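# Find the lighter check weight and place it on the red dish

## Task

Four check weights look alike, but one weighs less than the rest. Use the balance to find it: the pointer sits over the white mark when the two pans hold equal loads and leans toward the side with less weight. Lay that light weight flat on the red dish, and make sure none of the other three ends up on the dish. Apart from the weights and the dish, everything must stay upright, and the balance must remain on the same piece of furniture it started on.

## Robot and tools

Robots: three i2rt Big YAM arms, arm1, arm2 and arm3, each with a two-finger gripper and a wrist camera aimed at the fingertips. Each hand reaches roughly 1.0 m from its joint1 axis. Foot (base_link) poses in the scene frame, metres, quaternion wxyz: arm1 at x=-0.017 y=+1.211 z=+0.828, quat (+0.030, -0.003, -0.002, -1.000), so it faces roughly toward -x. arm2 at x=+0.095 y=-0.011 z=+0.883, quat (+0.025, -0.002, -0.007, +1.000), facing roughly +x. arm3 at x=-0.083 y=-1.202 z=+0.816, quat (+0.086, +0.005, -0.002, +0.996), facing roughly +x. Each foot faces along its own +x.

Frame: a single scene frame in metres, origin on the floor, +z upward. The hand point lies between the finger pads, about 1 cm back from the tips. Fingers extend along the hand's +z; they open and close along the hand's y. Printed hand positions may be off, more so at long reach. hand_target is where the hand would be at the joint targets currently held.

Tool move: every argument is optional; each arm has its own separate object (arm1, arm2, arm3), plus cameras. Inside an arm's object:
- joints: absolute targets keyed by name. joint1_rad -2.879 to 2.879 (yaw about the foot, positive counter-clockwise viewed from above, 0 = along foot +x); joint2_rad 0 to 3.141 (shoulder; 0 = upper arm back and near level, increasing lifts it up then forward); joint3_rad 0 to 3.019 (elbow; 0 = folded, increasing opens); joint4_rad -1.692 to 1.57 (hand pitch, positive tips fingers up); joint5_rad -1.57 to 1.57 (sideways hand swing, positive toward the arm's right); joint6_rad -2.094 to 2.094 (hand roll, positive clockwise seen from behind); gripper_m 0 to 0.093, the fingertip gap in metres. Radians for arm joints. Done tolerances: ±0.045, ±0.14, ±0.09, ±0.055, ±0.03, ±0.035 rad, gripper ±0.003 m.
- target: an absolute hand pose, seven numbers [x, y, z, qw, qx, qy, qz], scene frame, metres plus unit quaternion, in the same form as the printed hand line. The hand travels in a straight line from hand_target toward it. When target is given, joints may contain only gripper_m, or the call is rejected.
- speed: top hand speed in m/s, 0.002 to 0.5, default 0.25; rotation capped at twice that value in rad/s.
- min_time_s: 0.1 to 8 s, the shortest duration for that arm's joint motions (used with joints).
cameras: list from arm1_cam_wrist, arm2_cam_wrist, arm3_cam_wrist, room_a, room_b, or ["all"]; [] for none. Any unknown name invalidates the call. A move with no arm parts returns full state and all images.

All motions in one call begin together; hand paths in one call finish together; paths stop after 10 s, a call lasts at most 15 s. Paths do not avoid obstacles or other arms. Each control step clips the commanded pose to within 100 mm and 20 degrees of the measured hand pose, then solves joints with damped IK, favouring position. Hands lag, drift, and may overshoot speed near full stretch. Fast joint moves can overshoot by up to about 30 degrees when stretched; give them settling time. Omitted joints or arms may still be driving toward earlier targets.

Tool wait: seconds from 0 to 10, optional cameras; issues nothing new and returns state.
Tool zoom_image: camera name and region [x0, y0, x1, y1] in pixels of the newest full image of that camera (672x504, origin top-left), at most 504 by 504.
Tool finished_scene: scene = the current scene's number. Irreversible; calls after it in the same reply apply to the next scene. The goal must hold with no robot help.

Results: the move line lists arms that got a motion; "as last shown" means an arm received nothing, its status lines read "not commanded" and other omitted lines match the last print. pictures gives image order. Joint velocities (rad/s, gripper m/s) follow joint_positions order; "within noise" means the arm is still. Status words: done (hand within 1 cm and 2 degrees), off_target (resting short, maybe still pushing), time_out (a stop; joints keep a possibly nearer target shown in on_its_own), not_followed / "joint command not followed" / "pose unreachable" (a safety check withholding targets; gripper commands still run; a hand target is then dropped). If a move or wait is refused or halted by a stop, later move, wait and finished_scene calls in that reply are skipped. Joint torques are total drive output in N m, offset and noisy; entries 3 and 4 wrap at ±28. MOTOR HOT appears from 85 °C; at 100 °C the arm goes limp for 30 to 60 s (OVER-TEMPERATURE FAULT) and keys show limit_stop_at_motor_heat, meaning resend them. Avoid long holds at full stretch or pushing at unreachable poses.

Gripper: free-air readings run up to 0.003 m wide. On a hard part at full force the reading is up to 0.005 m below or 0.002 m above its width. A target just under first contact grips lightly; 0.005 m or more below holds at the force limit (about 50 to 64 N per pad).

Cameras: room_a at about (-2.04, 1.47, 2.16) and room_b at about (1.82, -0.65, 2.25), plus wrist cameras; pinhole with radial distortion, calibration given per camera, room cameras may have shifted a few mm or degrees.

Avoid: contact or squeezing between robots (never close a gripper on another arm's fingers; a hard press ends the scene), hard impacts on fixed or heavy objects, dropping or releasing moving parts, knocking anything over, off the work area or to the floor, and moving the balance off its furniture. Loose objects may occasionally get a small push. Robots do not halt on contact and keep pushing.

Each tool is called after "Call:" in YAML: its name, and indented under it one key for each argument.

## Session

Call:
move:
  cameras: ["all"]

Scene clock: 0.00 s.
Joint torques (N m): no reading
Heat: arm1: hottest joint2_rad 35 °C; arm2: hottest joint2_rad 29 °C; arm3: hottest joint2_rad 34 °C.
Joint velocities: within noise
arm1.joint_positions: joint1_rad=+0.776 joint2_rad=+0.602 joint3_rad=+1.507 joint4_rad=-1.261 joint5_rad=+0.098 joint6_rad=+0.607 gripper_m=+0.09396
arm1.joint_status: not commanded
arm1.hand: x=-0.1701 y=+1.0659 z=+1.4453 quat_wxyz=(-0.349, -0.815, -0.066, +0.457) (m; scene frame)
arm1.hand_target: x=-0.1672 y=+1.0691 z=+1.4583 quat_wxyz=(-0.357, -0.807, -0.065, +0.466) (m; scene frame)
arm1.hand_status: not commanded
arm2.joint_positions: joint1_rad=+0.021 joint2_rad=+0.603 joint3_rad=+1.379 joint4_rad=-1.633 joint5_rad=-0.031 joint6_rad=+0.148 gripper_m=+0.09396
arm2.joint_status: not commanded
arm2.hand: x=-0.0901 y=-0.0175 z=+1.3638 quat_wxyz=(+0.028, +0.934, -0.076, -0.347) (m; scene frame)
arm2.hand_target: x=-0.0886 y=-0.0177 z=+1.3730 quat_wxyz=(+0.029, +0.930, -0.075, -0.358) (m; scene frame)
arm2.hand_status: not commanded
arm3.joint_positions: joint1_rad=+0.525 joint2_rad=+0.628 joint3_rad=+1.422 joint4_rad=-1.611 joint5_rad=-0.278 joint6_rad=-0.485 gripper_m=+0.09396
arm3.joint_status: not commanded
arm3.hand: x=-0.2389 y=-1.3139 z=+1.3216 quat_wxyz=(+0.100, +0.819, +0.423, -0.374) (m; scene frame)
arm3.hand_target: x=-0.2372 y=-1.3133 z=+1.3292 quat_wxyz=(+0.099, +0.815, +0.422, -0.384) (m; scene frame)
arm3.hand_status: not commanded
pictures: arm1_cam_wrist, arm2_cam_wrist, arm3_cam_wrist, room_a, room_b
camera_calibration:
arm1_cam_wrist: T_world_to_cam=[[-0.42556, 0.75561, -0.49795, -0.15913], [0.81571, 0.08205, -0.57262, 0.91838], [-0.39182, -0.64986, -0.65127, 1.65793]] pos_world=[-0.16724, 1.12232, 1.5264]
arm2_cam_wrist: T_world_to_cam=[[0.10182, 0.98831, -0.1135, 0.18216], [0.9514, -0.13008, -0.27914, 0.5057], [-0.29064, -0.07956, -0.95352, 1.36181]] pos_world=[-0.10389, -0.00589, 1.46035]
arm3_cam_wrist: T_world_to_cam=[[-0.75947, 0.63816, 0.12632, 0.49296], [0.56873, 0.7456, -0.34731, 1.61149], [-0.31582, -0.19193, -0.9292, 0.99182]] pos_world=[-0.22889, -1.32575, 1.41902]

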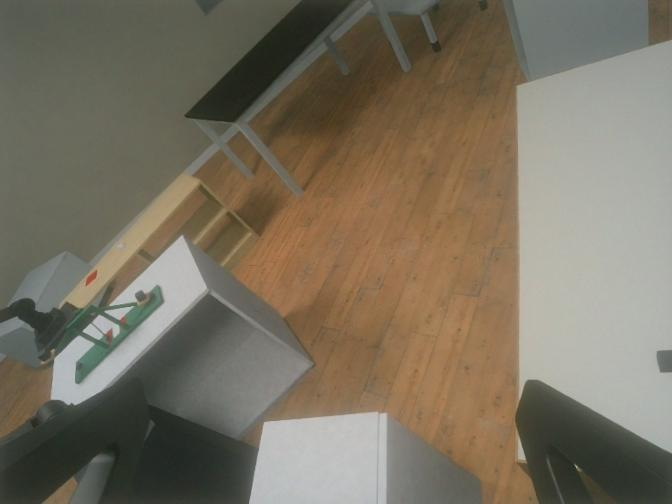

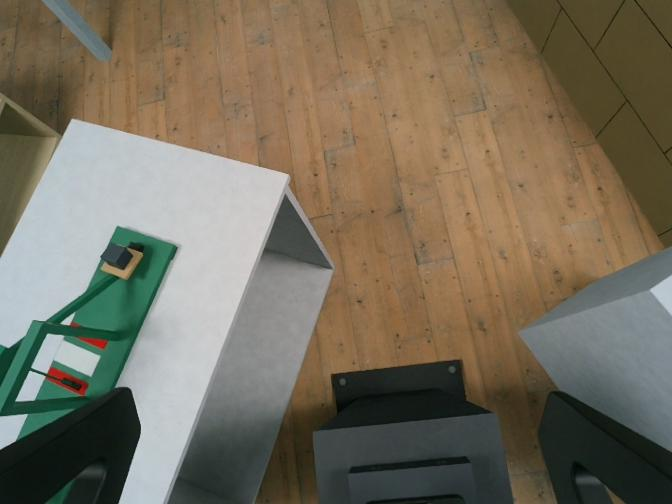

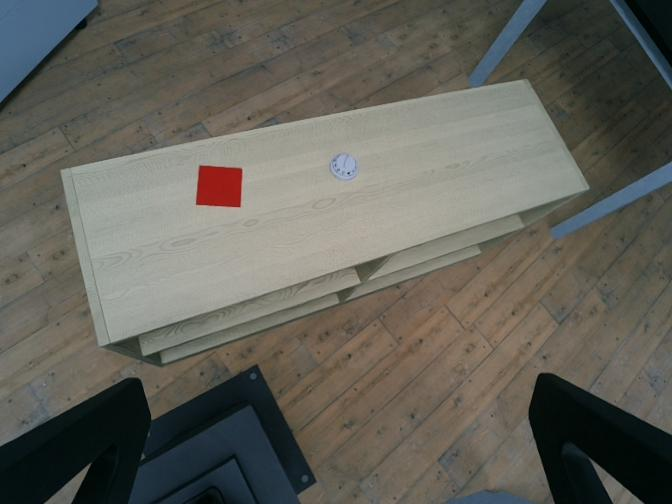

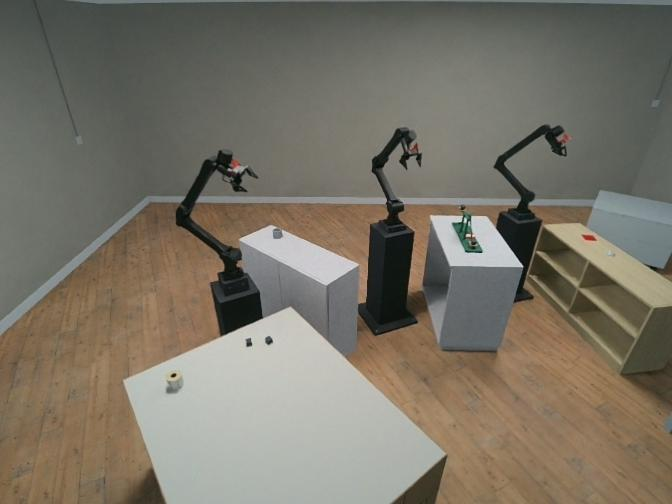

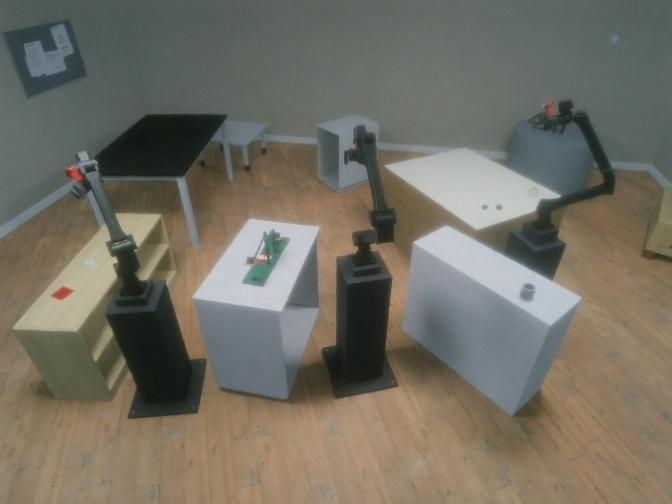

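Call:
move:
  arm2: {"joints": {"joint1_rad": 1.62, "joint4_rad": -1.3, "joint5_rad": 0, "joint6_rad": 0}}
  arm3: {"joints": {"joint1_rad": -1.4, "joint4_rad": -1.2, "joint5_rad": 0, "joint6_rad": 0}}
  cameras: ["arm2_cam_wrist","arm3_cam_wrist"]

Scene clock: 2.37 s.
Joint torques (N m): arm1=[-0.62 2.84 9.84 2.11 0.11 -0.12] | arm2=[2.26 1.79 10.91 2.45 0.02 -0.01] | arm3=[-1.79 0.97 8.01 2.51 0.1 0.05]
Heat: arm1: hottest joint2_rad 35 °C; arm2: hottest joint2_rad 29 °C; arm3: hottest joint2_rad 34 °C.
move: arm2 done; arm3 done
Joint velocities: within noise
arm1: as last shown
arm2.joint_positions: joint1_rad=+1.609 joint2_rad=+0.603 joint3_rad=+1.379 joint4_rad=-1.314 joint5_rad=-0.001 joint6_rad=+0.010 gripper_m=+0.09397
arm2.joint_status: all done
arm2.hand: x=+0.0901 y=-0.2530 z=+1.4213 quat_wxyz=(+0.346, +0.624, +0.610, -0.344)
arm2.hand_target: x=+0.0924 y=-0.2516 z=+1.4340 quat_wxyz=(+0.356, +0.612, +0.610, -0.354)
arm2.hand_status: not commanded
arm3.joint_positions: joint1_rad=-1.393 joint2_rad=+0.628 joint3_rad=+1.422 joint4_rad=-1.214 joint5_rad=-0.002 joint6_rad=-0.008 gripper_m=+0.09398
arm3.joint_status: all done
arm3.hand: x=-0.0794 y=-0.9552 z=+1.3969 quat_wxyz=(-0.383, +0.595, -0.589, -0.389)
arm3.hand_target: x=-0.0771 y=-0.9573 z=+1.4085 quat_wxyz=(-0.393, +0.584, -0.588, -0.398)
arm3.hand_status: not commanded
arm2_cam_wrist: T_world_to_cam=[[-0.99989, -0.00514, -0.01397, 0.10949], [0.0036, 0.82717, -0.56194, 1.04929], [0.01445, -0.56193, -0.82706, 1.12101]] pos_world=[0.08951, -0.23744, 1.51831]
arm3_cam_wrist: T_world_to_cam=[[0.99945, 0.00507, -0.03262, 0.13254], [-0.01788, -0.74753, -0.66399, 0.24904], [-0.02775, 0.66421, -0.74703, 1.76721]] pos_world=[-0.07898, -0.9883, 1.48984]

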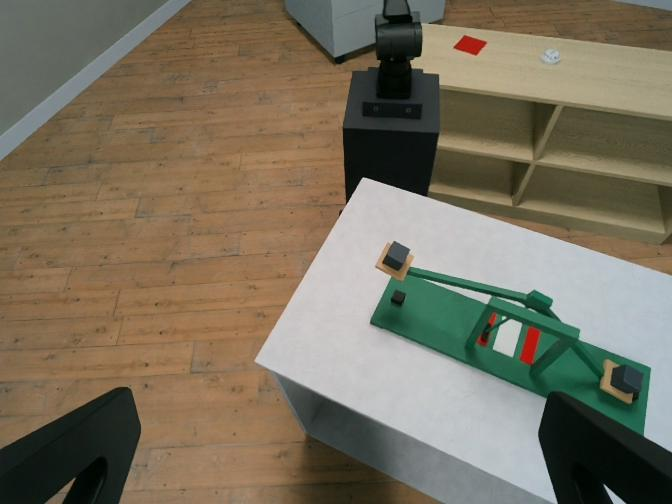

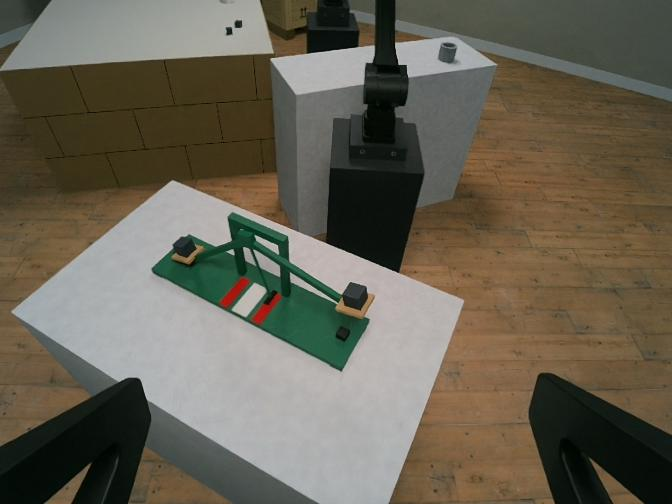

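Call:
move:
  arm3: {"target": [-0.084, -0.66, 1.05, -0.2476, 0.4863, -0.8254, -0.1457], "speed": 0.35, "joints": {"gripper_m": 0.075}}
  cameras: ["arm2_cam_wrist","arm3_cam_wrist"]

Call:
zoom_image:
  camera: "arm2_cam_wrist"
  region: [320, 140, 480, 330]

Scene clock: 5.87 s.
Joint torques (N m): arm1=[-0.5 2.55 9.78 2.1 0.11 -0.16] | arm2=[2.26 1.85 10.89 2.4 0.01 -0.01] | arm3=[-1.67 -12.98 11.77 1.17 0.39 0.06]
Heat: arm1: hottest joint2_rad 35 °C; arm2: hottest joint2_rad 29 °C; arm3: hottest joint2_rad 34 °C.
move: arm3 off_target
Joint velocities: within noise
arm1, arm2: as last shown
arm3.joint_positions: joint1_rad=-1.281 joint2_rad=+1.465 joint3_rad=+1.236 joint4_rad=-0.889 joint5_rad=+0.329 joint6_rad=+0.521 gripper_m=+0.07509
arm3.joint_status: all done
arm3.hand: x=-0.0870 y=-0.6740 z=+1.0321 quat_wxyz=(-0.240, +0.498, -0.823, -0.131)
arm3.hand_target: x=-0.0839 y=-0.6609 z=+1.0499 quat_wxyz=(-0.247, +0.486, -0.825, -0.146)
arm3.hand_status: off_target (0.023 m and 2.4 deg from the pose sent, 0.455 m and 44.0 deg at the start)
arm2_cam_wrist: T_world_to_cam=[[-0.99989, -0.00514, -0.01397, 0.10949], [0.0036, 0.82717, -0.56194, 1.04929], [0.01445, -0.56193, -0.82706, 1.12101]] pos_world=[0.08951, -0.23744, 1.51831]
arm3_cam_wrist: T_world_to_cam=[[0.87189, -0.48969, 0.00235, -0.25379], [-0.48571, -0.86539, -0.12323, -0.46132], [0.06238, 0.10631, -0.99238, 1.19278]] pos_world=[-0.07719, -0.6503, 1.12743]

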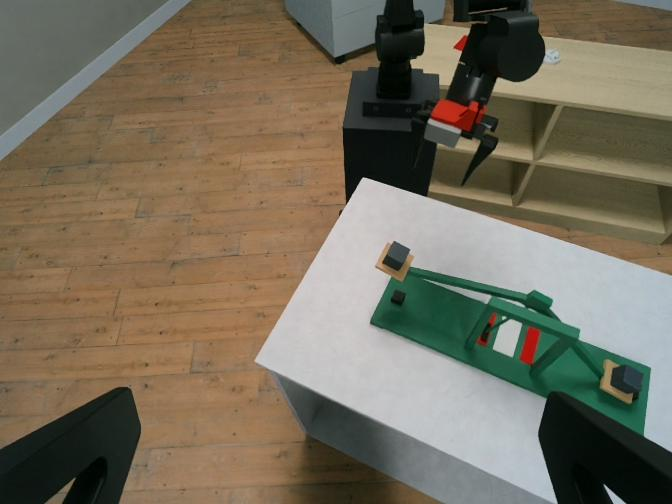

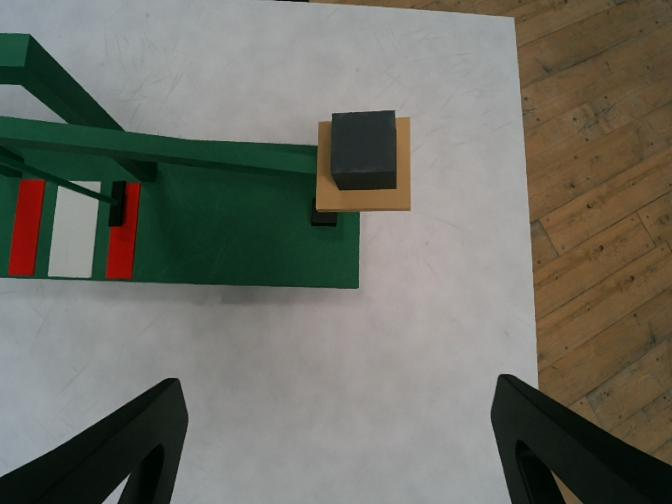

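Scaled by 2.653 from the camera's image (finer frame: 960x720).

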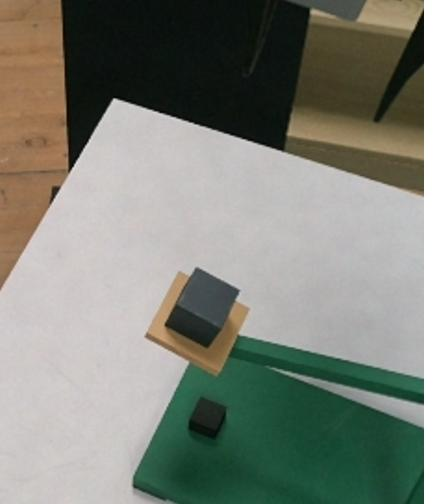

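Call:
move:
  arm3: {"target": [-0.037, -0.600, 0.992, -0.2476, 0.4863, -0.8254, -0.1457], "speed": 0.2}
  cameras: ["arm2_cam_wrist","arm3_cam_wrist"]

Call:
zoom_image:
  camera: "arm2_cam_wrist"
  region: [320, 140, 480, 330]

Scene clock: 7.70 s.
Joint torques (N m): arm1=[0.15 2.84 9.83 2.18 0.12 -0.16] | arm2=[2.14 1.79 11.02 2.44 0.02 -0.02] | arm3=[-1.2 -14.45 11.6 1.72 0.13 -0.11]
Heat: arm1: hottest joint2_rad 35 °C; arm2: hottest joint2_rad 29 °C; arm3: hottest joint2_rad 34 °C.
move: arm3 off_target
Joint velocities: within noise
arm1, arm2: as last shown
arm3.joint_positions: joint1_rad=-1.389 joint2_rad=+1.631 joint3_rad=+1.285 joint4_rad=-0.745 joint5_rad=+0.285 joint6_rad=+0.444 gripper_m=+0.07509
arm3.joint_status: not commanded
arm3.hand: x=-0.0381 y=-0.6192 z=+0.9803 quat_wxyz=(-0.239, +0.488, -0.829, -0.131)
arm3.hand_target: x=-0.0371 y=-0.6010 z=+0.9921 quat_wxyz=(-0.248, +0.486, -0.825, -0.146)
arm3.hand_status: off_target (0.022 m and 2.0 deg from the pose sent, 0.098 m and 2.4 deg at the start)
arm2_cam_wrist: T_world_to_cam=[[-0.99989, -0.00514, -0.01397, 0.10949], [0.0036, 0.82717, -0.56194, 1.04929], [0.01445, -0.56193, -0.82706, 1.12101]] pos_world=[0.08951, -0.23744, 1.51831]
arm3_cam_wrist: T_world_to_cam=[[0.86035, -0.50968, -0.00489, -0.27521], [-0.50635, -0.85356, -0.12265, -0.39059], [0.05833, 0.108, -0.99244, 1.13346]] pos_world=[-0.02712, -0.59607, 1.07563]

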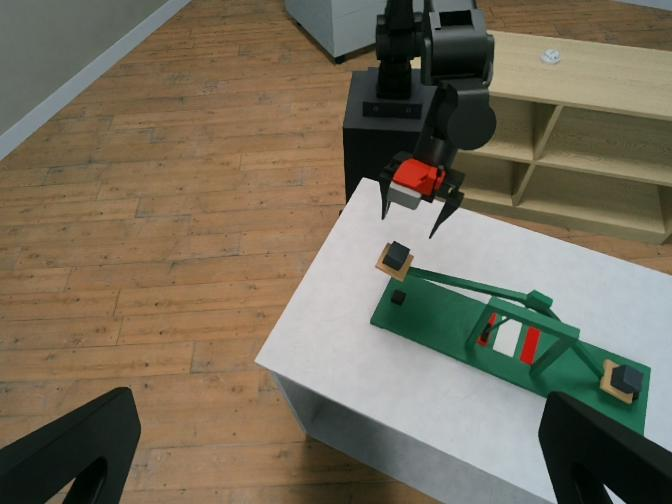

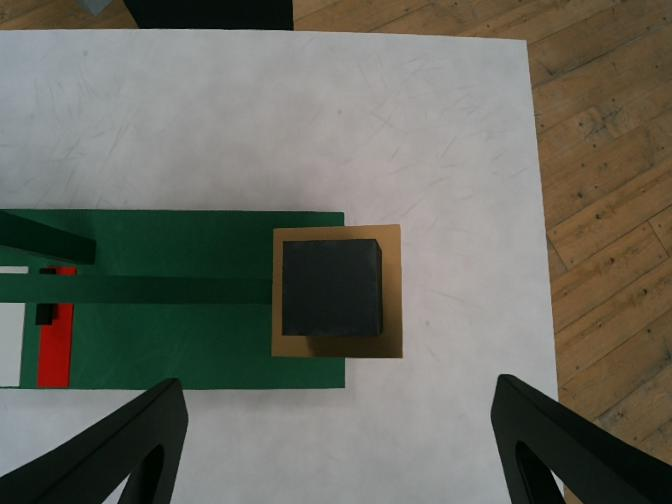

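Scaled by 2.653 from the camera's image (finer frame: 960x720).

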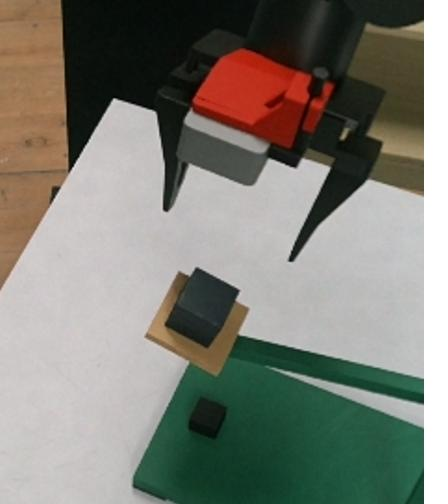

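Call:
move:
  arm3: {"target": [-0.026, -0.575, 0.950, -0.2476, 0.4863, -0.8254, -0.1457], "speed": 0.12}
  cameras: ["arm2_cam_wrist","arm3_cam_wrist"]

Call:
zoom_image:
  camera: "arm2_cam_wrist"
  region: [320, 160, 480, 330]

Scene clock: 9.37 s.
Joint torques (N m): arm1=[-0.21 3.14 9.85 2.15 0.08 -0.13] | arm2=[2.14 1.9 10.93 2.48 0.02 -0.02] | arm3=[-1.49 -15.44 11.36 1.76 0.12 -0.12]
Heat: arm1: hottest joint2_rad 35 °C; arm2: hottest joint3_rad 30 °C; arm3: hottest joint2_rad 35 °C.
move: arm3 off_target
Joint velocities: within noise
arm1, arm2: as last shown
arm3.joint_positions: joint1_rad=-1.408 joint2_rad=+1.725 joint3_rad=+1.298 joint4_rad=-0.654 joint5_rad=+0.275 joint6_rad=+0.425 gripper_m=+0.07509
arm3.joint_status: not commanded
arm3.hand: x=-0.0291 y=-0.5944 z=+0.9420 quat_wxyz=(-0.240, +0.488, -0.828, -0.133)
arm3.hand_target: x=-0.0260 y=-0.5760 z=+0.9503 quat_wxyz=(-0.248, +0.486, -0.825, -0.146)
arm3.hand_status: off_target (0.021 m and 1.7 deg from the pose sent, 0.055 m and 2.0 deg at the start)
arm2_cam_wrist: T_world_to_cam=[[-0.99989, -0.00514, -0.01397, 0.10949], [0.0036, 0.82717, -0.56194, 1.04929], [0.01445, -0.56193, -0.82706, 1.12101]] pos_world=[0.08951, -0.23744, 1.51831]
arm3_cam_wrist: T_world_to_cam=[[0.86178, -0.50722, -0.00768, -0.26634], [-0.50403, -0.85446, -0.1259, -0.36691], [0.0573, 0.11237, -0.99201, 1.09441]] pos_world=[-0.01811, -0.57158, 1.03743]

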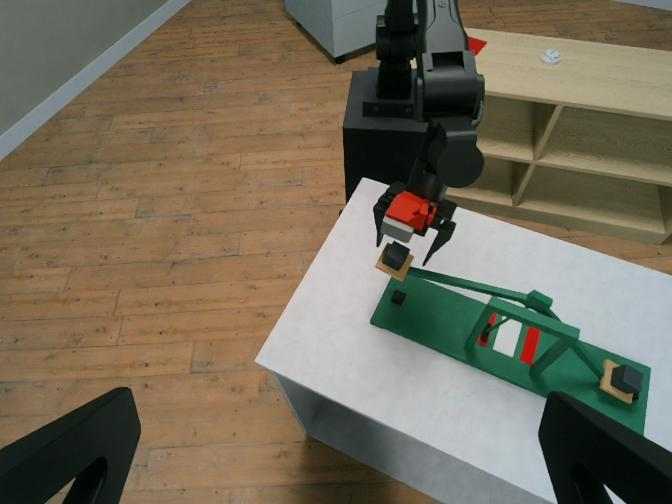

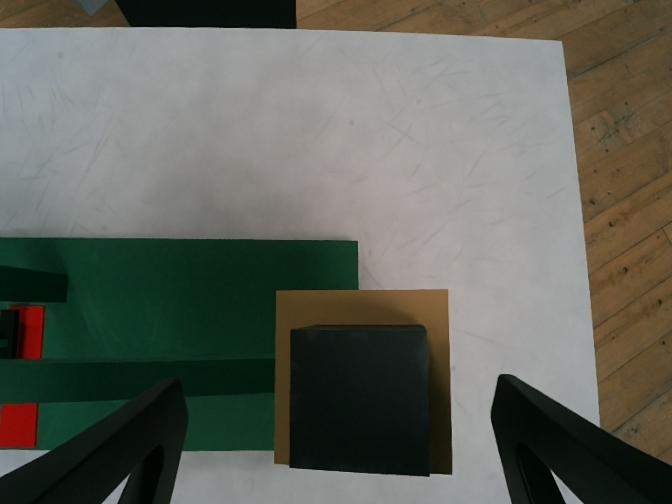

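Scaled by 2.965 from the camera's image (finer frame: 960x720).

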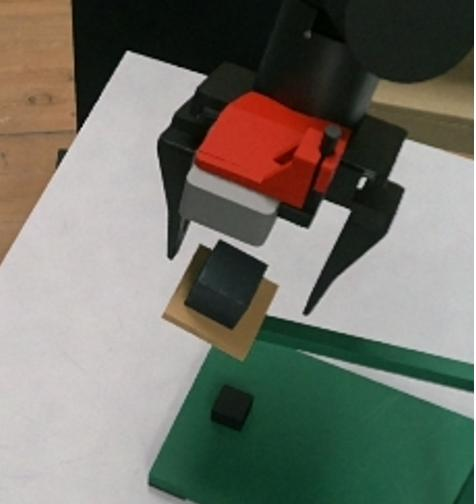

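Call:
move:
  arm3: {"target": [-0.021, -0.572, 0.938, -0.2476, 0.4863, -0.8254, -0.1457], "speed": 0.08}
  cameras: ["arm3_cam_wrist"]

Scene clock: 10.60 s.
Joint torques (N m): arm1=[-0.5 2.78 9.94 1.88 0.08 -0.12] | arm2=[2.26 1.73 10.93 2.47 0.01 -0.02] | arm3=[-1.55 -14.97 10.8 1.8 0.12 -0.12]
Heat: arm1: hottest joint2_rad 35 °C; arm2: hottest joint3_rad 30 °C; arm3: hottest joint2_rad 35 °C.
move: arm3 off_target
Joint velocities: within noise
arm1, arm2: as last shown
arm3.joint_positions: joint1_rad=-1.416 joint2_rad=+1.736 joint3_rad=+1.298 joint4_rad=-0.626 joint5_rad=+0.270 joint6_rad=+0.416 gripper_m=+0.07509
arm3.joint_status: not commanded
arm3.hand: x=-0.0250 y=-0.5887 z=+0.9386 quat_wxyz=(-0.243, +0.487, -0.827, -0.140)
arm3.hand_target: x=-0.0209 y=-0.5727 z=+0.9381 quat_wxyz=(-0.248, +0.486, -0.825, -0.146)
arm3.hand_status: off_target (0.017 m and 0.9 deg from the pose sent, 0.024 m and 1.7 deg at the start)
arm3_cam_wrist: T_world_to_cam=[[0.86245, -0.50591, -0.01562, -0.25882], [-0.50294, -0.8531, -0.13878, -0.34755], [0.05689, 0.12755, -0.9902, 1.09734]] pos_world=[-0.01401, -0.5674, 1.03431]

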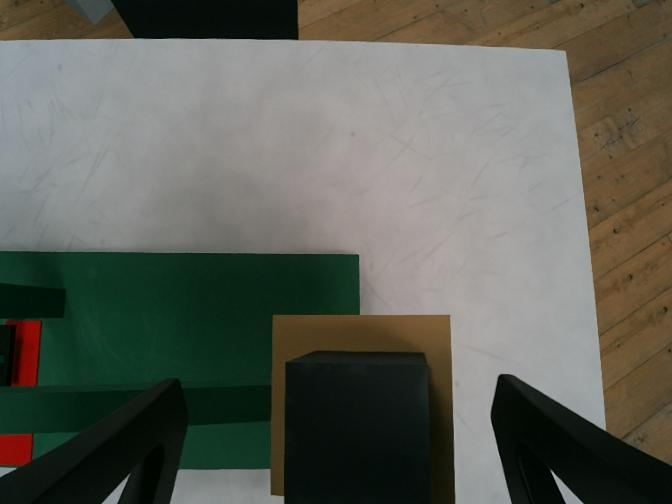

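Call:
move:
  arm3: {"target": [-0.020, -0.580, 0.925, -0.2476, 0.4863, -0.8254, -0.1457], "speed": 0.08}
  cameras: ["arm3_cam_wrist","arm2_cam_wrist"]

Call:
zoom_image:
  camera: "arm2_cam_wrist"
  region: [340, 180, 460, 300]

Scene clock: 11.77 s.
Joint torques (N m): arm1=[-0.15 2.78 9.8 2.14 0.07 -0.13] | arm2=[2.32 1.79 10.97 2.41 0.01 -0.03] | arm3=[-1.73 -15.21 7.69 1.78 0.12 -0.13]
Heat: arm1: hottest joint2_rad 35 °C; arm2: hottest joint3_rad 30 °C; arm3: hottest joint2_rad 35 °C.
move: arm3 off_target
Joint velocities: within noise
arm1, arm2: as last shown
arm3.joint_positions: joint1_rad=-1.417 joint2_rad=+1.736 joint3_rad=+1.298 joint4_rad=-0.587 joint5_rad=+0.268 joint6_rad=+0.414 gripper_m=+0.07509
arm3.joint_status: not commanded
arm3.hand: x=-0.0243 y=-0.5807 z=+0.9433 quat_wxyz=(-0.253, +0.483, -0.824, -0.155)
arm3.hand_target: x=-0.0201 y=-0.5805 z=+0.9253 quat_wxyz=(-0.248, +0.486, -0.825, -0.146)
arm3.hand_status: off_target (0.019 m and 1.3 deg from the pose sent, 0.017 m and 0.9 deg at the start)
pictures: arm2_cam_wrist, arm3_cam_wrist
arm2_cam_wrist: T_world_to_cam=[[-0.99989, -0.00514, -0.01397, 0.10949], [0.0036, 0.82717, -0.56194, 1.04929], [0.01445, -0.56193, -0.82706, 1.12101]] pos_world=[0.08951, -0.23744, 1.51831]
arm3_cam_wrist: T_world_to_cam=[[0.86279, -0.50439, -0.03435, -0.23671], [-0.50229, -0.84752, -0.17148, -0.30563], [0.05738, 0.1652, -0.98459, 1.11752]] pos_world=[-0.01341, -0.56304, 1.03976]

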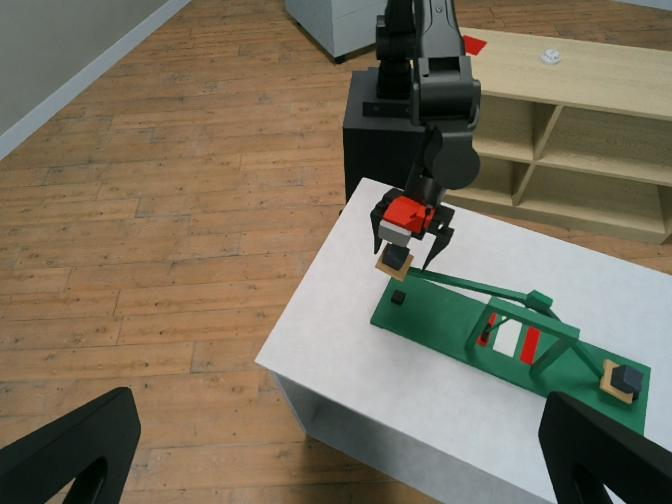

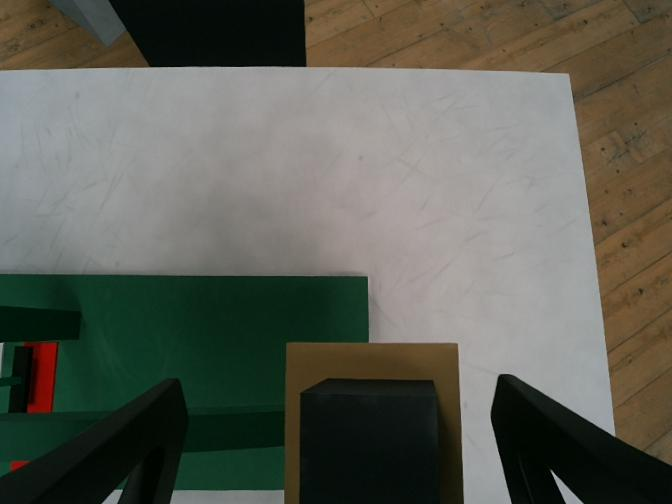

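Scaled by 4.200 from the camera's image (finer frame: 960x720).

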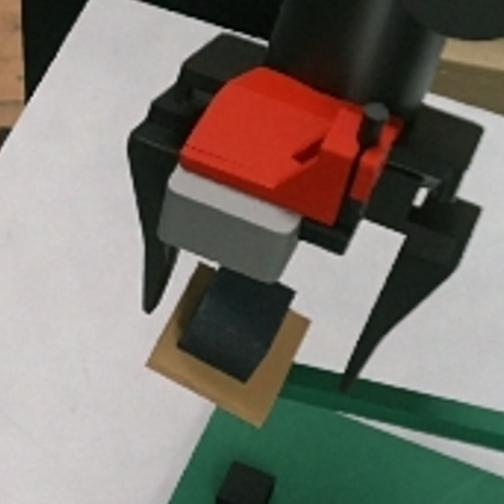

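Call:
move:
  arm3: {"target": [-0.020, -0.588, 0.912, -0.2476, 0.4863, -0.8254, -0.1457], "speed": 0.08, "joints": {"gripper_m": 0.058}}
  cameras: ["arm3_cam_wrist","arm2_cam_wrist"]

Call:
zoom_image:
  camera: "arm2_cam_wrist"
  region: [340, 180, 460, 300]

Scene clock: 13.13 s.
Joint torques (N m): arm1=[0.03 3.02 9.8 2.14 0.08 -0.13] | arm2=[2.32 1.67 11 2.47 0 -0.03] | arm3=[-1.73 -15.27 7.31 1.87 0.11 -0.13]
Heat: arm1: hottest joint2_rad 35 °C; arm2: hottest joint3_rad 30 °C; arm3: hottest joint2_rad 35 °C.
move: arm3 off_target
Joint velocities: within noise
arm1, arm2: as last shown
arm3.joint_positions: joint1_rad=-1.417 joint2_rad=+1.736 joint3_rad=+1.258 joint4_rad=-0.547 joint5_rad=+0.268 joint6_rad=+0.413 gripper_m=+0.05810
arm3.joint_status: all done
arm3.hand: x=-0.0243 y=-0.5873 z=+0.9296 quat_wxyz=(-0.253, +0.483, -0.824, -0.155)
arm3.hand_target: x=-0.0202 y=-0.5886 z=+0.9121 quat_wxyz=(-0.247, +0.486, -0.825, -0.146)
arm3.hand_status: off_target (0.018 m and 1.3 deg from the pose sent, 0.032 m and 1.3 deg at the start)
pictures: arm2_cam_wrist, arm3_cam_wrist
arm2_cam_wrist: T_world_to_cam=[[-0.99989, -0.00514, -0.01397, 0.10949], [0.0036, 0.82717, -0.56194, 1.04929], [0.01445, -0.56193, -0.82706, 1.12101]] pos_world=[0.08951, -0.23744, 1.51831]
arm3_cam_wrist: T_world_to_cam=[[0.86318, -0.50375, -0.03398, -0.24043], [-0.50161, -0.84797, -0.17128, -0.31407], [0.05747, 0.16489, -0.98464, 1.105]] pos_world=[-0.01351, -0.56964, 1.02606]

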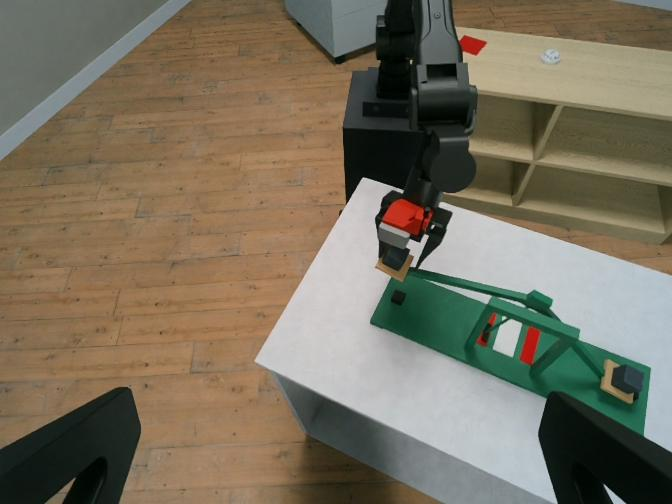

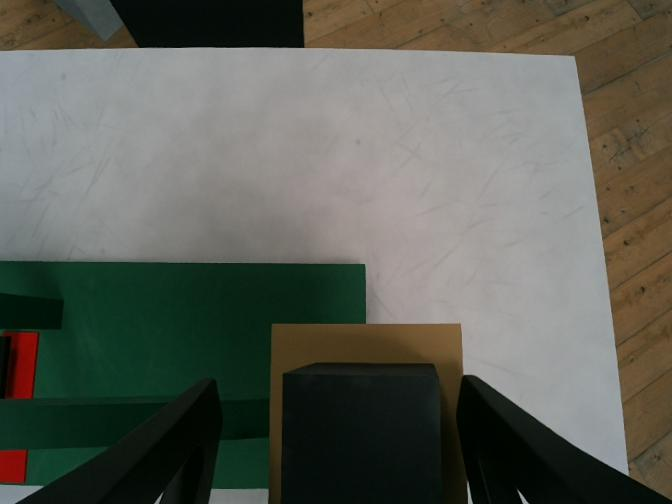

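Scaled by 4.200 from the camera's image (finer frame: 960x720).

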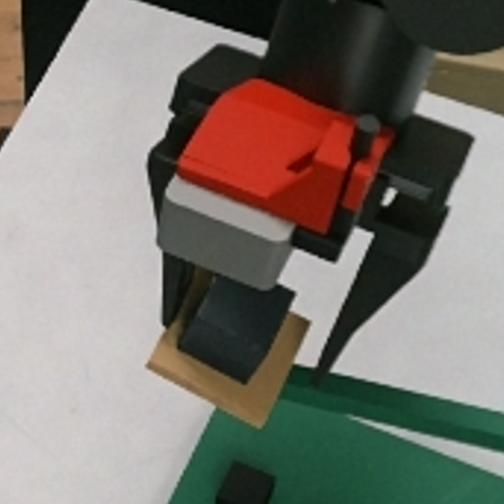

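Call:
move:
  arm3: {"joints": {"gripper_m": 0.023}}

Call:
move:
  arm3: {"target": [-0.03, -0.62, 1.03, -0.2476, 0.4863, -0.8254, -0.1457], "speed": 0.15}
  cameras: ["arm3_cam_wrist","arm2_cam_wrist"]

Scene clock: 13.90 s.
Joint torques (N m): arm1=[-0.26 2.43 9.85 2.1 0.07 -0.13] | arm2=[2.32 1.67 10.91 2.43 0.03 -0.02] | arm3=[-1.55 -15.27 7.41 1.8 0.16 -0.12]
Heat: arm1: hottest joint2_rad 35 °C; arm2: hottest joint3_rad 31 °C; arm3: hottest joint2_rad 35 °C.
move: arm3 off_target
Joint velocities: within noise
arm1.joint_positions: joint1_rad=+0.776 joint2_rad=+0.602 joint3_rad=+1.507 joint4_rad=-1.261 joint5_rad=+0.098 joint6_rad=+0.607 gripper_m=+0.09396
arm1.joint_status: not commanded
arm1.hand: x=-0.1701 y=+1.0659 z=+1.4453 quat_wxyz=(-0.349, -0.815, -0.066, +0.457)
arm1.hand_target: x=-0.1672 y=+1.0691 z=+1.4583 quat_wxyz=(-0.357, -0.807, -0.065, +0.466)
arm1.hand_status: not commanded
arm2: as last shown
arm3.joint_positions: joint1_rad=-1.419 joint2_rad=+1.736 joint3_rad=+1.258 joint4_rad=-0.546 joint5_rad=+0.267 joint6_rad=+0.412 gripper_m=+0.03236
arm3.joint_status: gripper_m off_target (ended at +0.03239, target +0.02300)
arm3.hand: x=-0.0236 y=-0.5872 z=+0.9297 quat_wxyz=(-0.253, +0.483, -0.824, -0.156)
arm3.hand_target: x=-0.0200 y=-0.5886 z=+0.9121 quat_wxyz=(-0.248, +0.486, -0.825, -0.146)
arm3.hand_status: not commanded
pictures: none

Scene clock: 15.53 s.
Joint torques (N m): arm1=[-0.62 2.49 9.84 2.06 0.1 -0.13] | arm2=[2.08 1.61 10.93 2.47 0.01 -0.01] | arm3=[-0.38 -16.15 12.08 1.05 0.4 0.04]
Heat: arm1: hottest joint2_rad 35 °C; arm2: hottest joint3_rad 31 °C; arm3: hottest joint2_rad 35 °C.
move: arm3 off_target
Joint velocities: within noise
arm1: as last shown
arm2.joint_positions: joint1_rad=+1.609 joint2_rad=+0.603 joint3_rad=+1.379 joint4_rad=-1.314 joint5_rad=-0.001 joint6_rad=+0.010 gripper_m=+0.09397
arm2.joint_status: not commanded
arm2.hand: x=+0.0901 y=-0.2530 z=+1.4213 quat_wxyz=(+0.346, +0.624, +0.610, -0.344)
arm2.hand_target: x=+0.0924 y=-0.2516 z=+1.4340 quat_wxyz=(+0.356, +0.612, +0.610, -0.354)
arm2.hand_status: not commanded
arm3.joint_positions: joint1_rad=-1.412 joint2_rad=+1.585 joint3_rad=+1.287 joint4_rad=-0.810 joint5_rad=+0.271 joint6_rad=+0.414 gripper_m=+0.03236
arm3.joint_status: not commanded
arm3.hand: x=-0.0270 y=-0.6352 z=+0.9988 quat_wxyz=(-0.233, +0.495, -0.829, -0.121)
arm3.hand_target: x=-0.0301 y=-0.6215 z=+1.0301 quat_wxyz=(-0.247, +0.486, -0.825, -0.146)
arm3.hand_status: off_target (0.035 m and 3.4 deg from the pose sent, 0.106 m and 1.4 deg at the start)
pictures: arm2_cam_wrist, arm3_cam_wrist
arm2_cam_wrist: T_world_to_cam=[[-0.99989, -0.00514, -0.01397, 0.10949], [0.0036, 0.82717, -0.56194, 1.04929], [0.01445, -0.56193, -0.82706, 1.12101]] pos_world=[0.08951, -0.23744, 1.51831]
arm3_cam_wrist: T_world_to_cam=[[0.86495, -0.50179, 0.00794, -0.30053], [-0.49855, -0.86095, -0.10103, -0.4224], [0.05753, 0.08343, -0.99485, 1.13962]] pos_world=[-0.01621, -0.60956, 1.09347]

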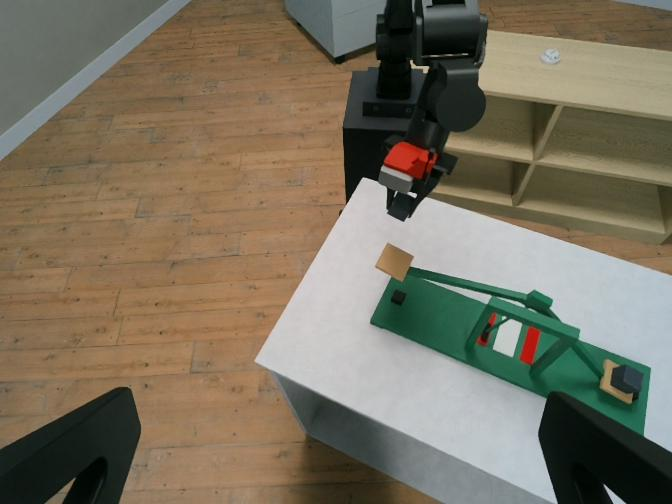

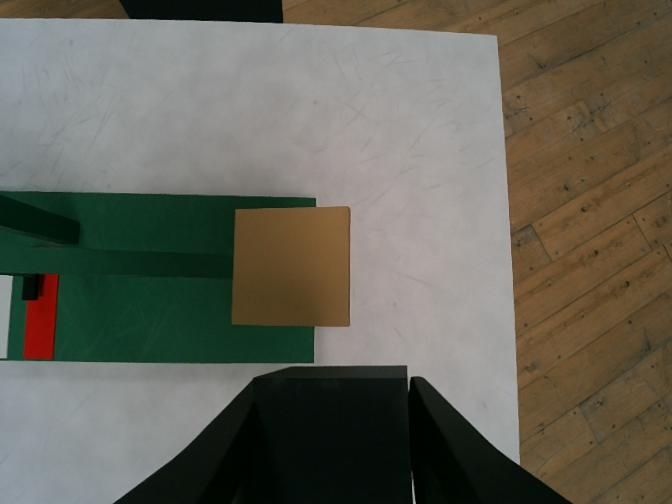

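Call:
move:
  arm3: {"joints": {"joint1_rad": 1.2, "joint2_rad": 1.25, "joint3_rad": 1.35, "joint4_rad": -1.07, "joint5_rad": 0, "joint6_rad": 0}, "min_time_s": 2.4}
  cameras: ["arm3_cam_wrist"]

Scene clock: 18.77 s.
Joint torques (N m): arm1=[-0.38 2.67 9.77 1.99 0.09 -0.15] | arm2=[2.26 1.55 10.99 2.41 0.01 -0.03] | arm3=[-1.08 -11.81 12.74 1.14 -0.01 -0.15]
Heat: arm1: hottest joint3_rad 36 °C; arm2: hottest joint3_rad 32 °C; arm3: hottest joint2_rad 35 °C.
move: arm3 done
Joint velocities: within noise
arm1, arm2: as last shown
arm3.joint_positions: joint1_rad=+1.197 joint2_rad=+1.265 joint3_rad=+1.297 joint4_rad=-1.063 joint5_rad=+0.002 joint6_rad=+0.009 gripper_m=+0.03237
arm3.joint_status: all done
arm3.hand: x=-0.3309 y=-1.6148 z=+1.1278 quat_wxyz=(+0.127, +0.841, +0.470, -0.235)
arm3.hand_target: x=-0.3322 y=-1.6204 z=+1.1610 quat_wxyz=(+0.141, +0.831, +0.471, -0.260)
arm3.hand_status: not commanded
arm3_cam_wrist: T_world_to_cam=[[-0.83797, 0.54555, -0.01343, 0.62164], [0.54353, 0.83216, -0.10994, 1.68457], [-0.0488, -0.09943, -0.99385, 1.03568]] pos_world=[-0.34415, -1.63799, 1.22286]

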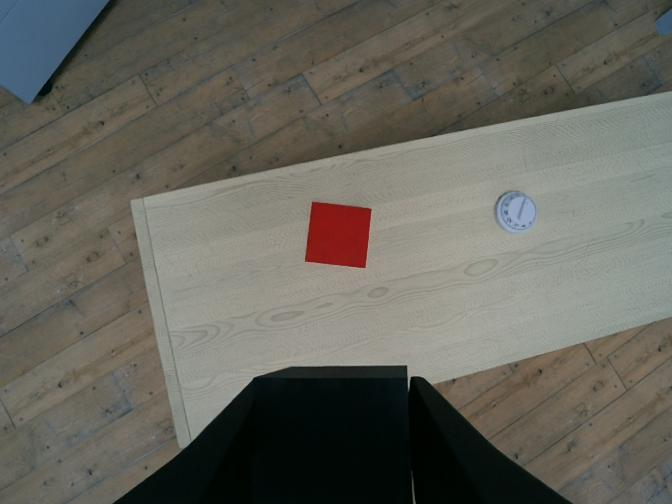

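Call:
move:
  arm3: {"target": [-0.355, -1.66, 0.82, 0.1556, 0.8257, 0.4672, -0.2752], "speed": 0.3}
  cameras: ["arm3_cam_wrist"]

Scene clock: 21.33 s.
Joint torques (N m): arm1=[-0.38 2.78 9.84 2.07 0.1 -0.16] | arm2=[2.37 1.96 10.99 2.44 0.01 -0.03] | arm3=[-0.67 -13.1 6.98 2.28 -0.04 -0.03]
Heat: arm1: hottest joint3_rad 36 °C; arm2: hottest joint3_rad 32 °C; arm3: hottest joint2_rad 35 °C.
move: arm3 done
Joint velocities: within noise
arm1, arm2: as last shown
arm3.joint_positions: joint1_rad=+1.198 joint2_rad=+1.694 joint3_rad=+0.816 joint4_rad=-0.065 joint5_rad=-0.003 joint6_rad=+0.009 gripper_m=+0.03237
arm3.joint_status: not commanded
arm3.hand: x=-0.3551 y=-1.6511 z=+0.8197 quat_wxyz=(+0.150, +0.830, +0.465, -0.270)
arm3.hand_target: x=-0.3550 y=-1.6599 z=+0.8201 quat_wxyz=(+0.156, +0.826, +0.467, -0.275)
arm3.hand_status: done (0.009 m and 1.0 deg from the pose sent, 0.312 m and 6.0 deg at the start)
arm3_cam_wrist: T_world_to_cam=[[-0.84147, 0.53994, -0.01989, 0.61184], [0.53277, 0.82305, -0.19683, 1.7465], [-0.08991, -0.17622, -0.98024, 0.57208]] pos_world=[-0.36421, -1.667, 0.9167]

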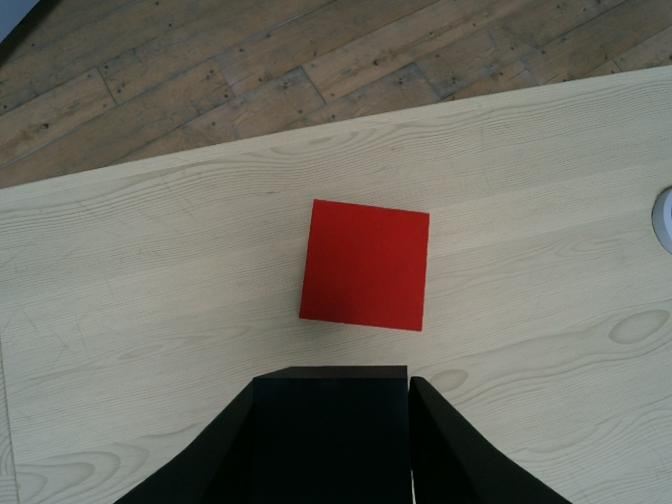

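Call:
move:
  arm3: {"target": [-0.408, -1.713, 0.662, 0.1556, 0.8257, 0.4672, -0.2752], "speed": 0.2}
  cameras: ["arm3_cam_wrist", "room_a"]

Call:
zoom_image:
  camera: "room_a"
  region: [550, 200, 630, 280]

Scene clock: 23.57 s.
Joint torques (N m): arm1=[-0.56 2.78 9.7 2.26 0.09 -0.12] | arm2=[2.37 1.79 10.95 2.44 0.01 -0.03] | arm3=[-1.96 -17.03 6.41 2.17 -0.08 -0.13]
Heat: arm1: hottest joint3_rad 36 °C; arm2: hottest joint3_rad 33 °C; arm3: hottest joint2_rad 35 °C.
move: arm3 off_target
Joint velocities: within noise
arm1, arm2: as last shown
arm3.joint_positions: joint1_rad=+1.179 joint2_rad=+2.189 joint3_rad=+1.026 joint4_rad=+0.210 joint5_rad=-0.023 joint6_rad=-0.008 gripper_m=+0.03237
arm3.joint_status: not commanded
arm3.hand: x=-0.3974 y=-1.7026 z=+0.6628 quat_wxyz=(+0.150, +0.830, +0.468, -0.264)
arm3.hand_target: x=-0.4078 y=-1.7124 z=+0.6624 quat_wxyz=(+0.155, +0.826, +0.467, -0.275)
arm3.hand_status: off_target (0.015 m and 1.5 deg from the pose sent, 0.177 m and 1.0 deg at the start)
arm3_cam_wrist: T_world_to_cam=[[-0.84435, 0.53518, -0.02573, 0.59548], [0.53005, 0.82732, -0.186, 1.77953], [-0.07826, -0.17068, -0.98221, 0.4208]] pos_world=[-0.40753, -1.7191, 0.75963]

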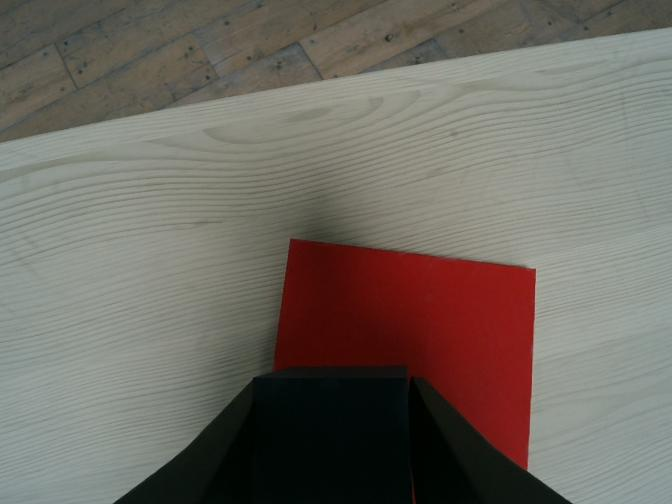

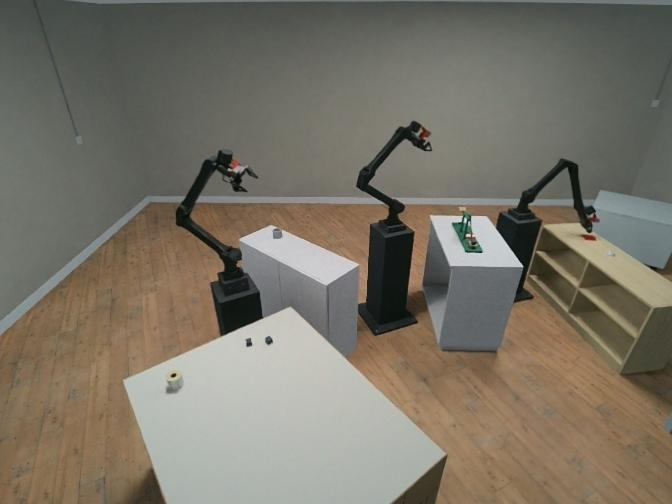

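Scaled by 6.300 from the camera's image (finer frame: 960x720).

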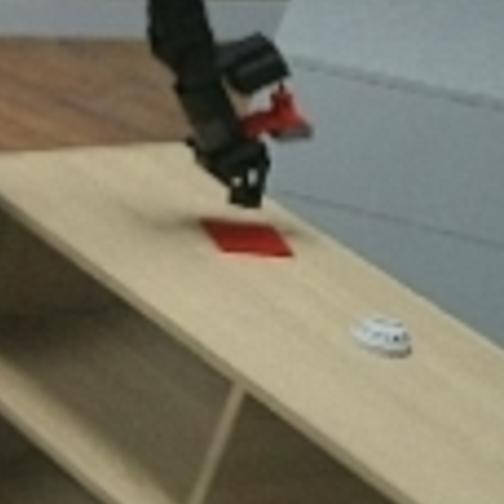

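Call:
move:
  arm3: {"target": [-0.423, -1.703, 0.638, 0.1556, 0.8257, 0.4672, -0.2752], "speed": 0.1}
  cameras: ["arm3_cam_wrist", "room_a"]

Call:
zoom_image:
  camera: "room_a"
  region: [560, 210, 620, 270]

Scene clock: 25.27 s.
Joint torques (N m): arm1=[-0.03 3.14 9.77 2.04 0.07 -0.11] | arm2=[2.08 1.96 10.93 2.45 0.01 -0.04] | arm3=[-1.61 -16.97 6.05 2.14 -0.07 -0.11]
Heat: arm1: hottest joint3_rad 37 °C; arm2: hottest joint3_rad 33 °C; arm3: hottest joint2_rad 36 °C.
move: arm3 off_target
Joint velocities: within noise
arm1, arm2: as last shown
arm3.joint_positions: joint1_rad=+1.142 joint2_rad=+2.248 joint3_rad=+1.044 joint4_rad=+0.254 joint5_rad=-0.044 joint6_rad=-0.036 gripper_m=+0.03237
arm3.joint_status: not commanded
arm3.hand: x=-0.4142 y=-1.6939 z=+0.6414 quat_wxyz=(+0.152, +0.830, +0.466, -0.266)
arm3.hand_target: x=-0.4228 y=-1.7024 z=+0.6383 quat_wxyz=(+0.155, +0.826, +0.467, -0.275)
arm3.hand_status: off_target (0.013 m and 1.3 deg from the pose sent, 0.036 m and 1.5 deg at the start)
arm3_cam_wrist: T_world_to_cam=[[-0.84324, 0.53685, -0.02704, 0.58026], [0.53154, 0.82528, -0.19072, 1.77753], [-0.08008, -0.17519, -0.98127, 0.39094]] pos_world=[-0.42422, -1.71, 0.73832]

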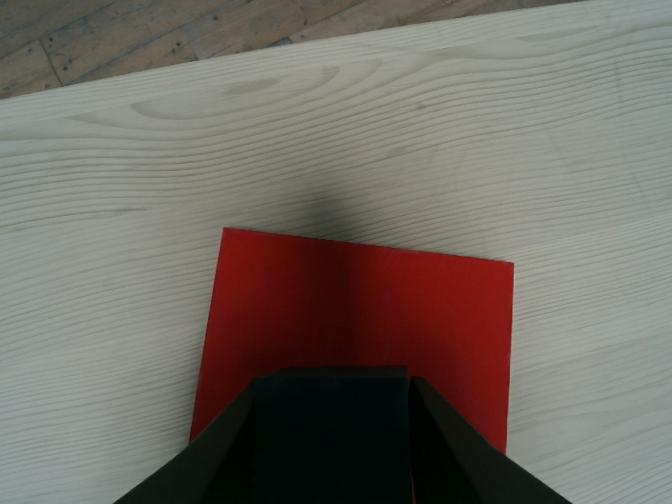

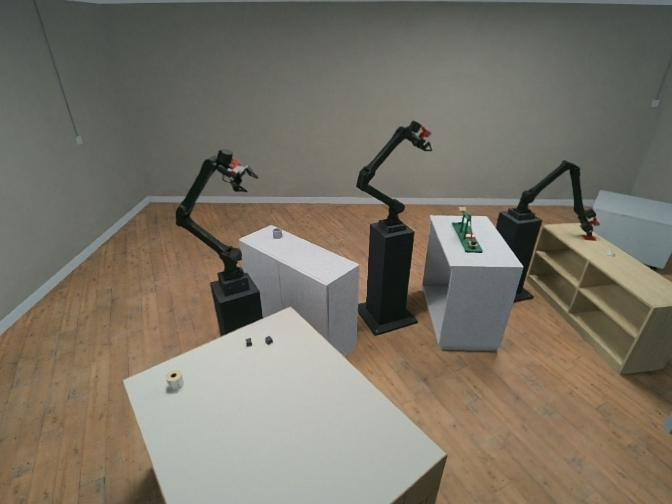

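Scaled by 8.400 from the camera's image (finer frame: 960x720).

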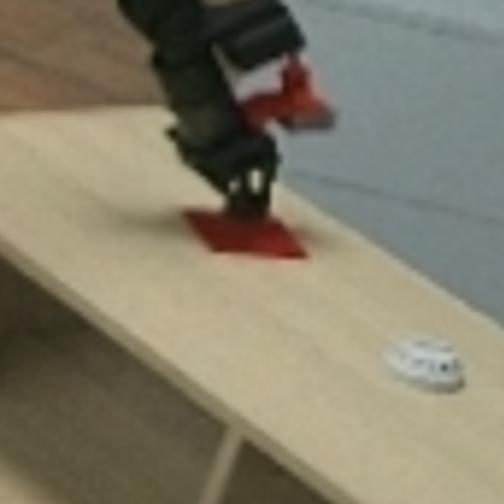

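Call:
move:
  arm3: {"target": [-0.423, -1.703, 0.626, 0.1556, 0.8257, 0.4672, -0.2752], "speed": 0.06}

Call:
move:
  arm3: {"target": [-0.423, -1.703, 0.619, 0.1556, 0.8257, 0.4672, -0.2752], "speed": 0.05}
  cameras: ["arm3_cam_wrist"]

Scene clock: 26.57 s.
Joint torques (N m): arm1=[-0.26 2.9 9.72 2.19 0.09 -0.12] | arm2=[2.08 1.9 10.95 2.4 0.02 -0.02] | arm3=[-1.67 -16.85 5.93 2.17 -0.06 -0.13]
Heat: arm1: hottest joint3_rad 37 °C; arm2: hottest joint3_rad 33 °C; arm3: hottest joint2_rad 36 °C.
move: arm3 off_target
Joint velocities: within noise
arm1, arm2: as last shown
arm3.joint_positions: joint1_rad=+1.142 joint2_rad=+2.274 joint3_rad=+1.054 joint4_rad=+0.274 joint5_rad=-0.044 joint6_rad=-0.036 gripper_m=+0.03237
arm3.joint_status: not commanded
arm3.hand: x=-0.4152 y=-1.6952 z=+0.6321 quat_wxyz=(+0.153, +0.829, +0.466, -0.267)
arm3.hand_target: x=-0.4228 y=-1.7024 z=+0.6262 quat_wxyz=(+0.155, +0.826, +0.467, -0.275)
arm3.hand_status: off_target (0.013 m and 1.1 deg from the pose sent, 0.020 m and 1.3 deg at the start)
pictures: none

Scene clock: 27.53 s.
Joint torques (N m): arm1=[-0.5 3.08 9.77 2.03 0.05 -0.14] | arm2=[2.2 1.85 10.93 2.48 0.01 -0.02] | arm3=[-1.73 -16.21 5.83 2.13 -0.05 -0.12]
Heat: arm1: hottest joint3_rad 37 °C; arm2: hottest joint3_rad 33 °C; arm3: hottest joint2_rad 36 °C.
move: arm3 off_target
Joint velocities: within noise
arm1, arm2: as last shown
arm3.joint_positions: joint1_rad=+1.142 joint2_rad=+2.283 joint3_rad=+1.061 joint4_rad=+0.288 joint5_rad=-0.044 joint6_rad=-0.036 gripper_m=+0.03237
arm3.joint_status: not commanded
arm3.hand: x=-0.4176 y=-1.6986 z=+0.6313 quat_wxyz=(+0.155, +0.828, +0.465, -0.273)
arm3.hand_target: x=-0.4227 y=-1.7023 z=+0.6192 quat_wxyz=(+0.155, +0.826, +0.467, -0.275)
arm3.hand_status: off_target (0.014 m and 0.4 deg from the pose sent, 0.017 m and 1.0 deg at the start)
arm3_cam_wrist: T_world_to_cam=[[-0.84357, 0.53637, -0.02645, 0.57834], [0.5295, 0.82253, -0.20753, 1.7863], [-0.08956, -0.18907, -0.97787, 0.35023]] pos_world=[-0.42661, -1.71328, 0.72849]

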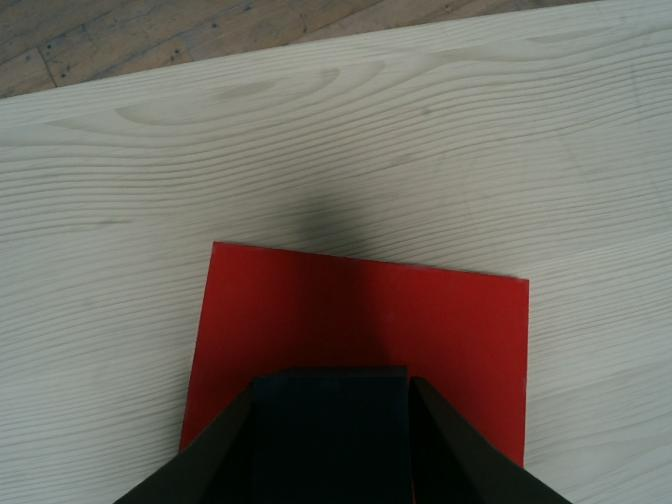

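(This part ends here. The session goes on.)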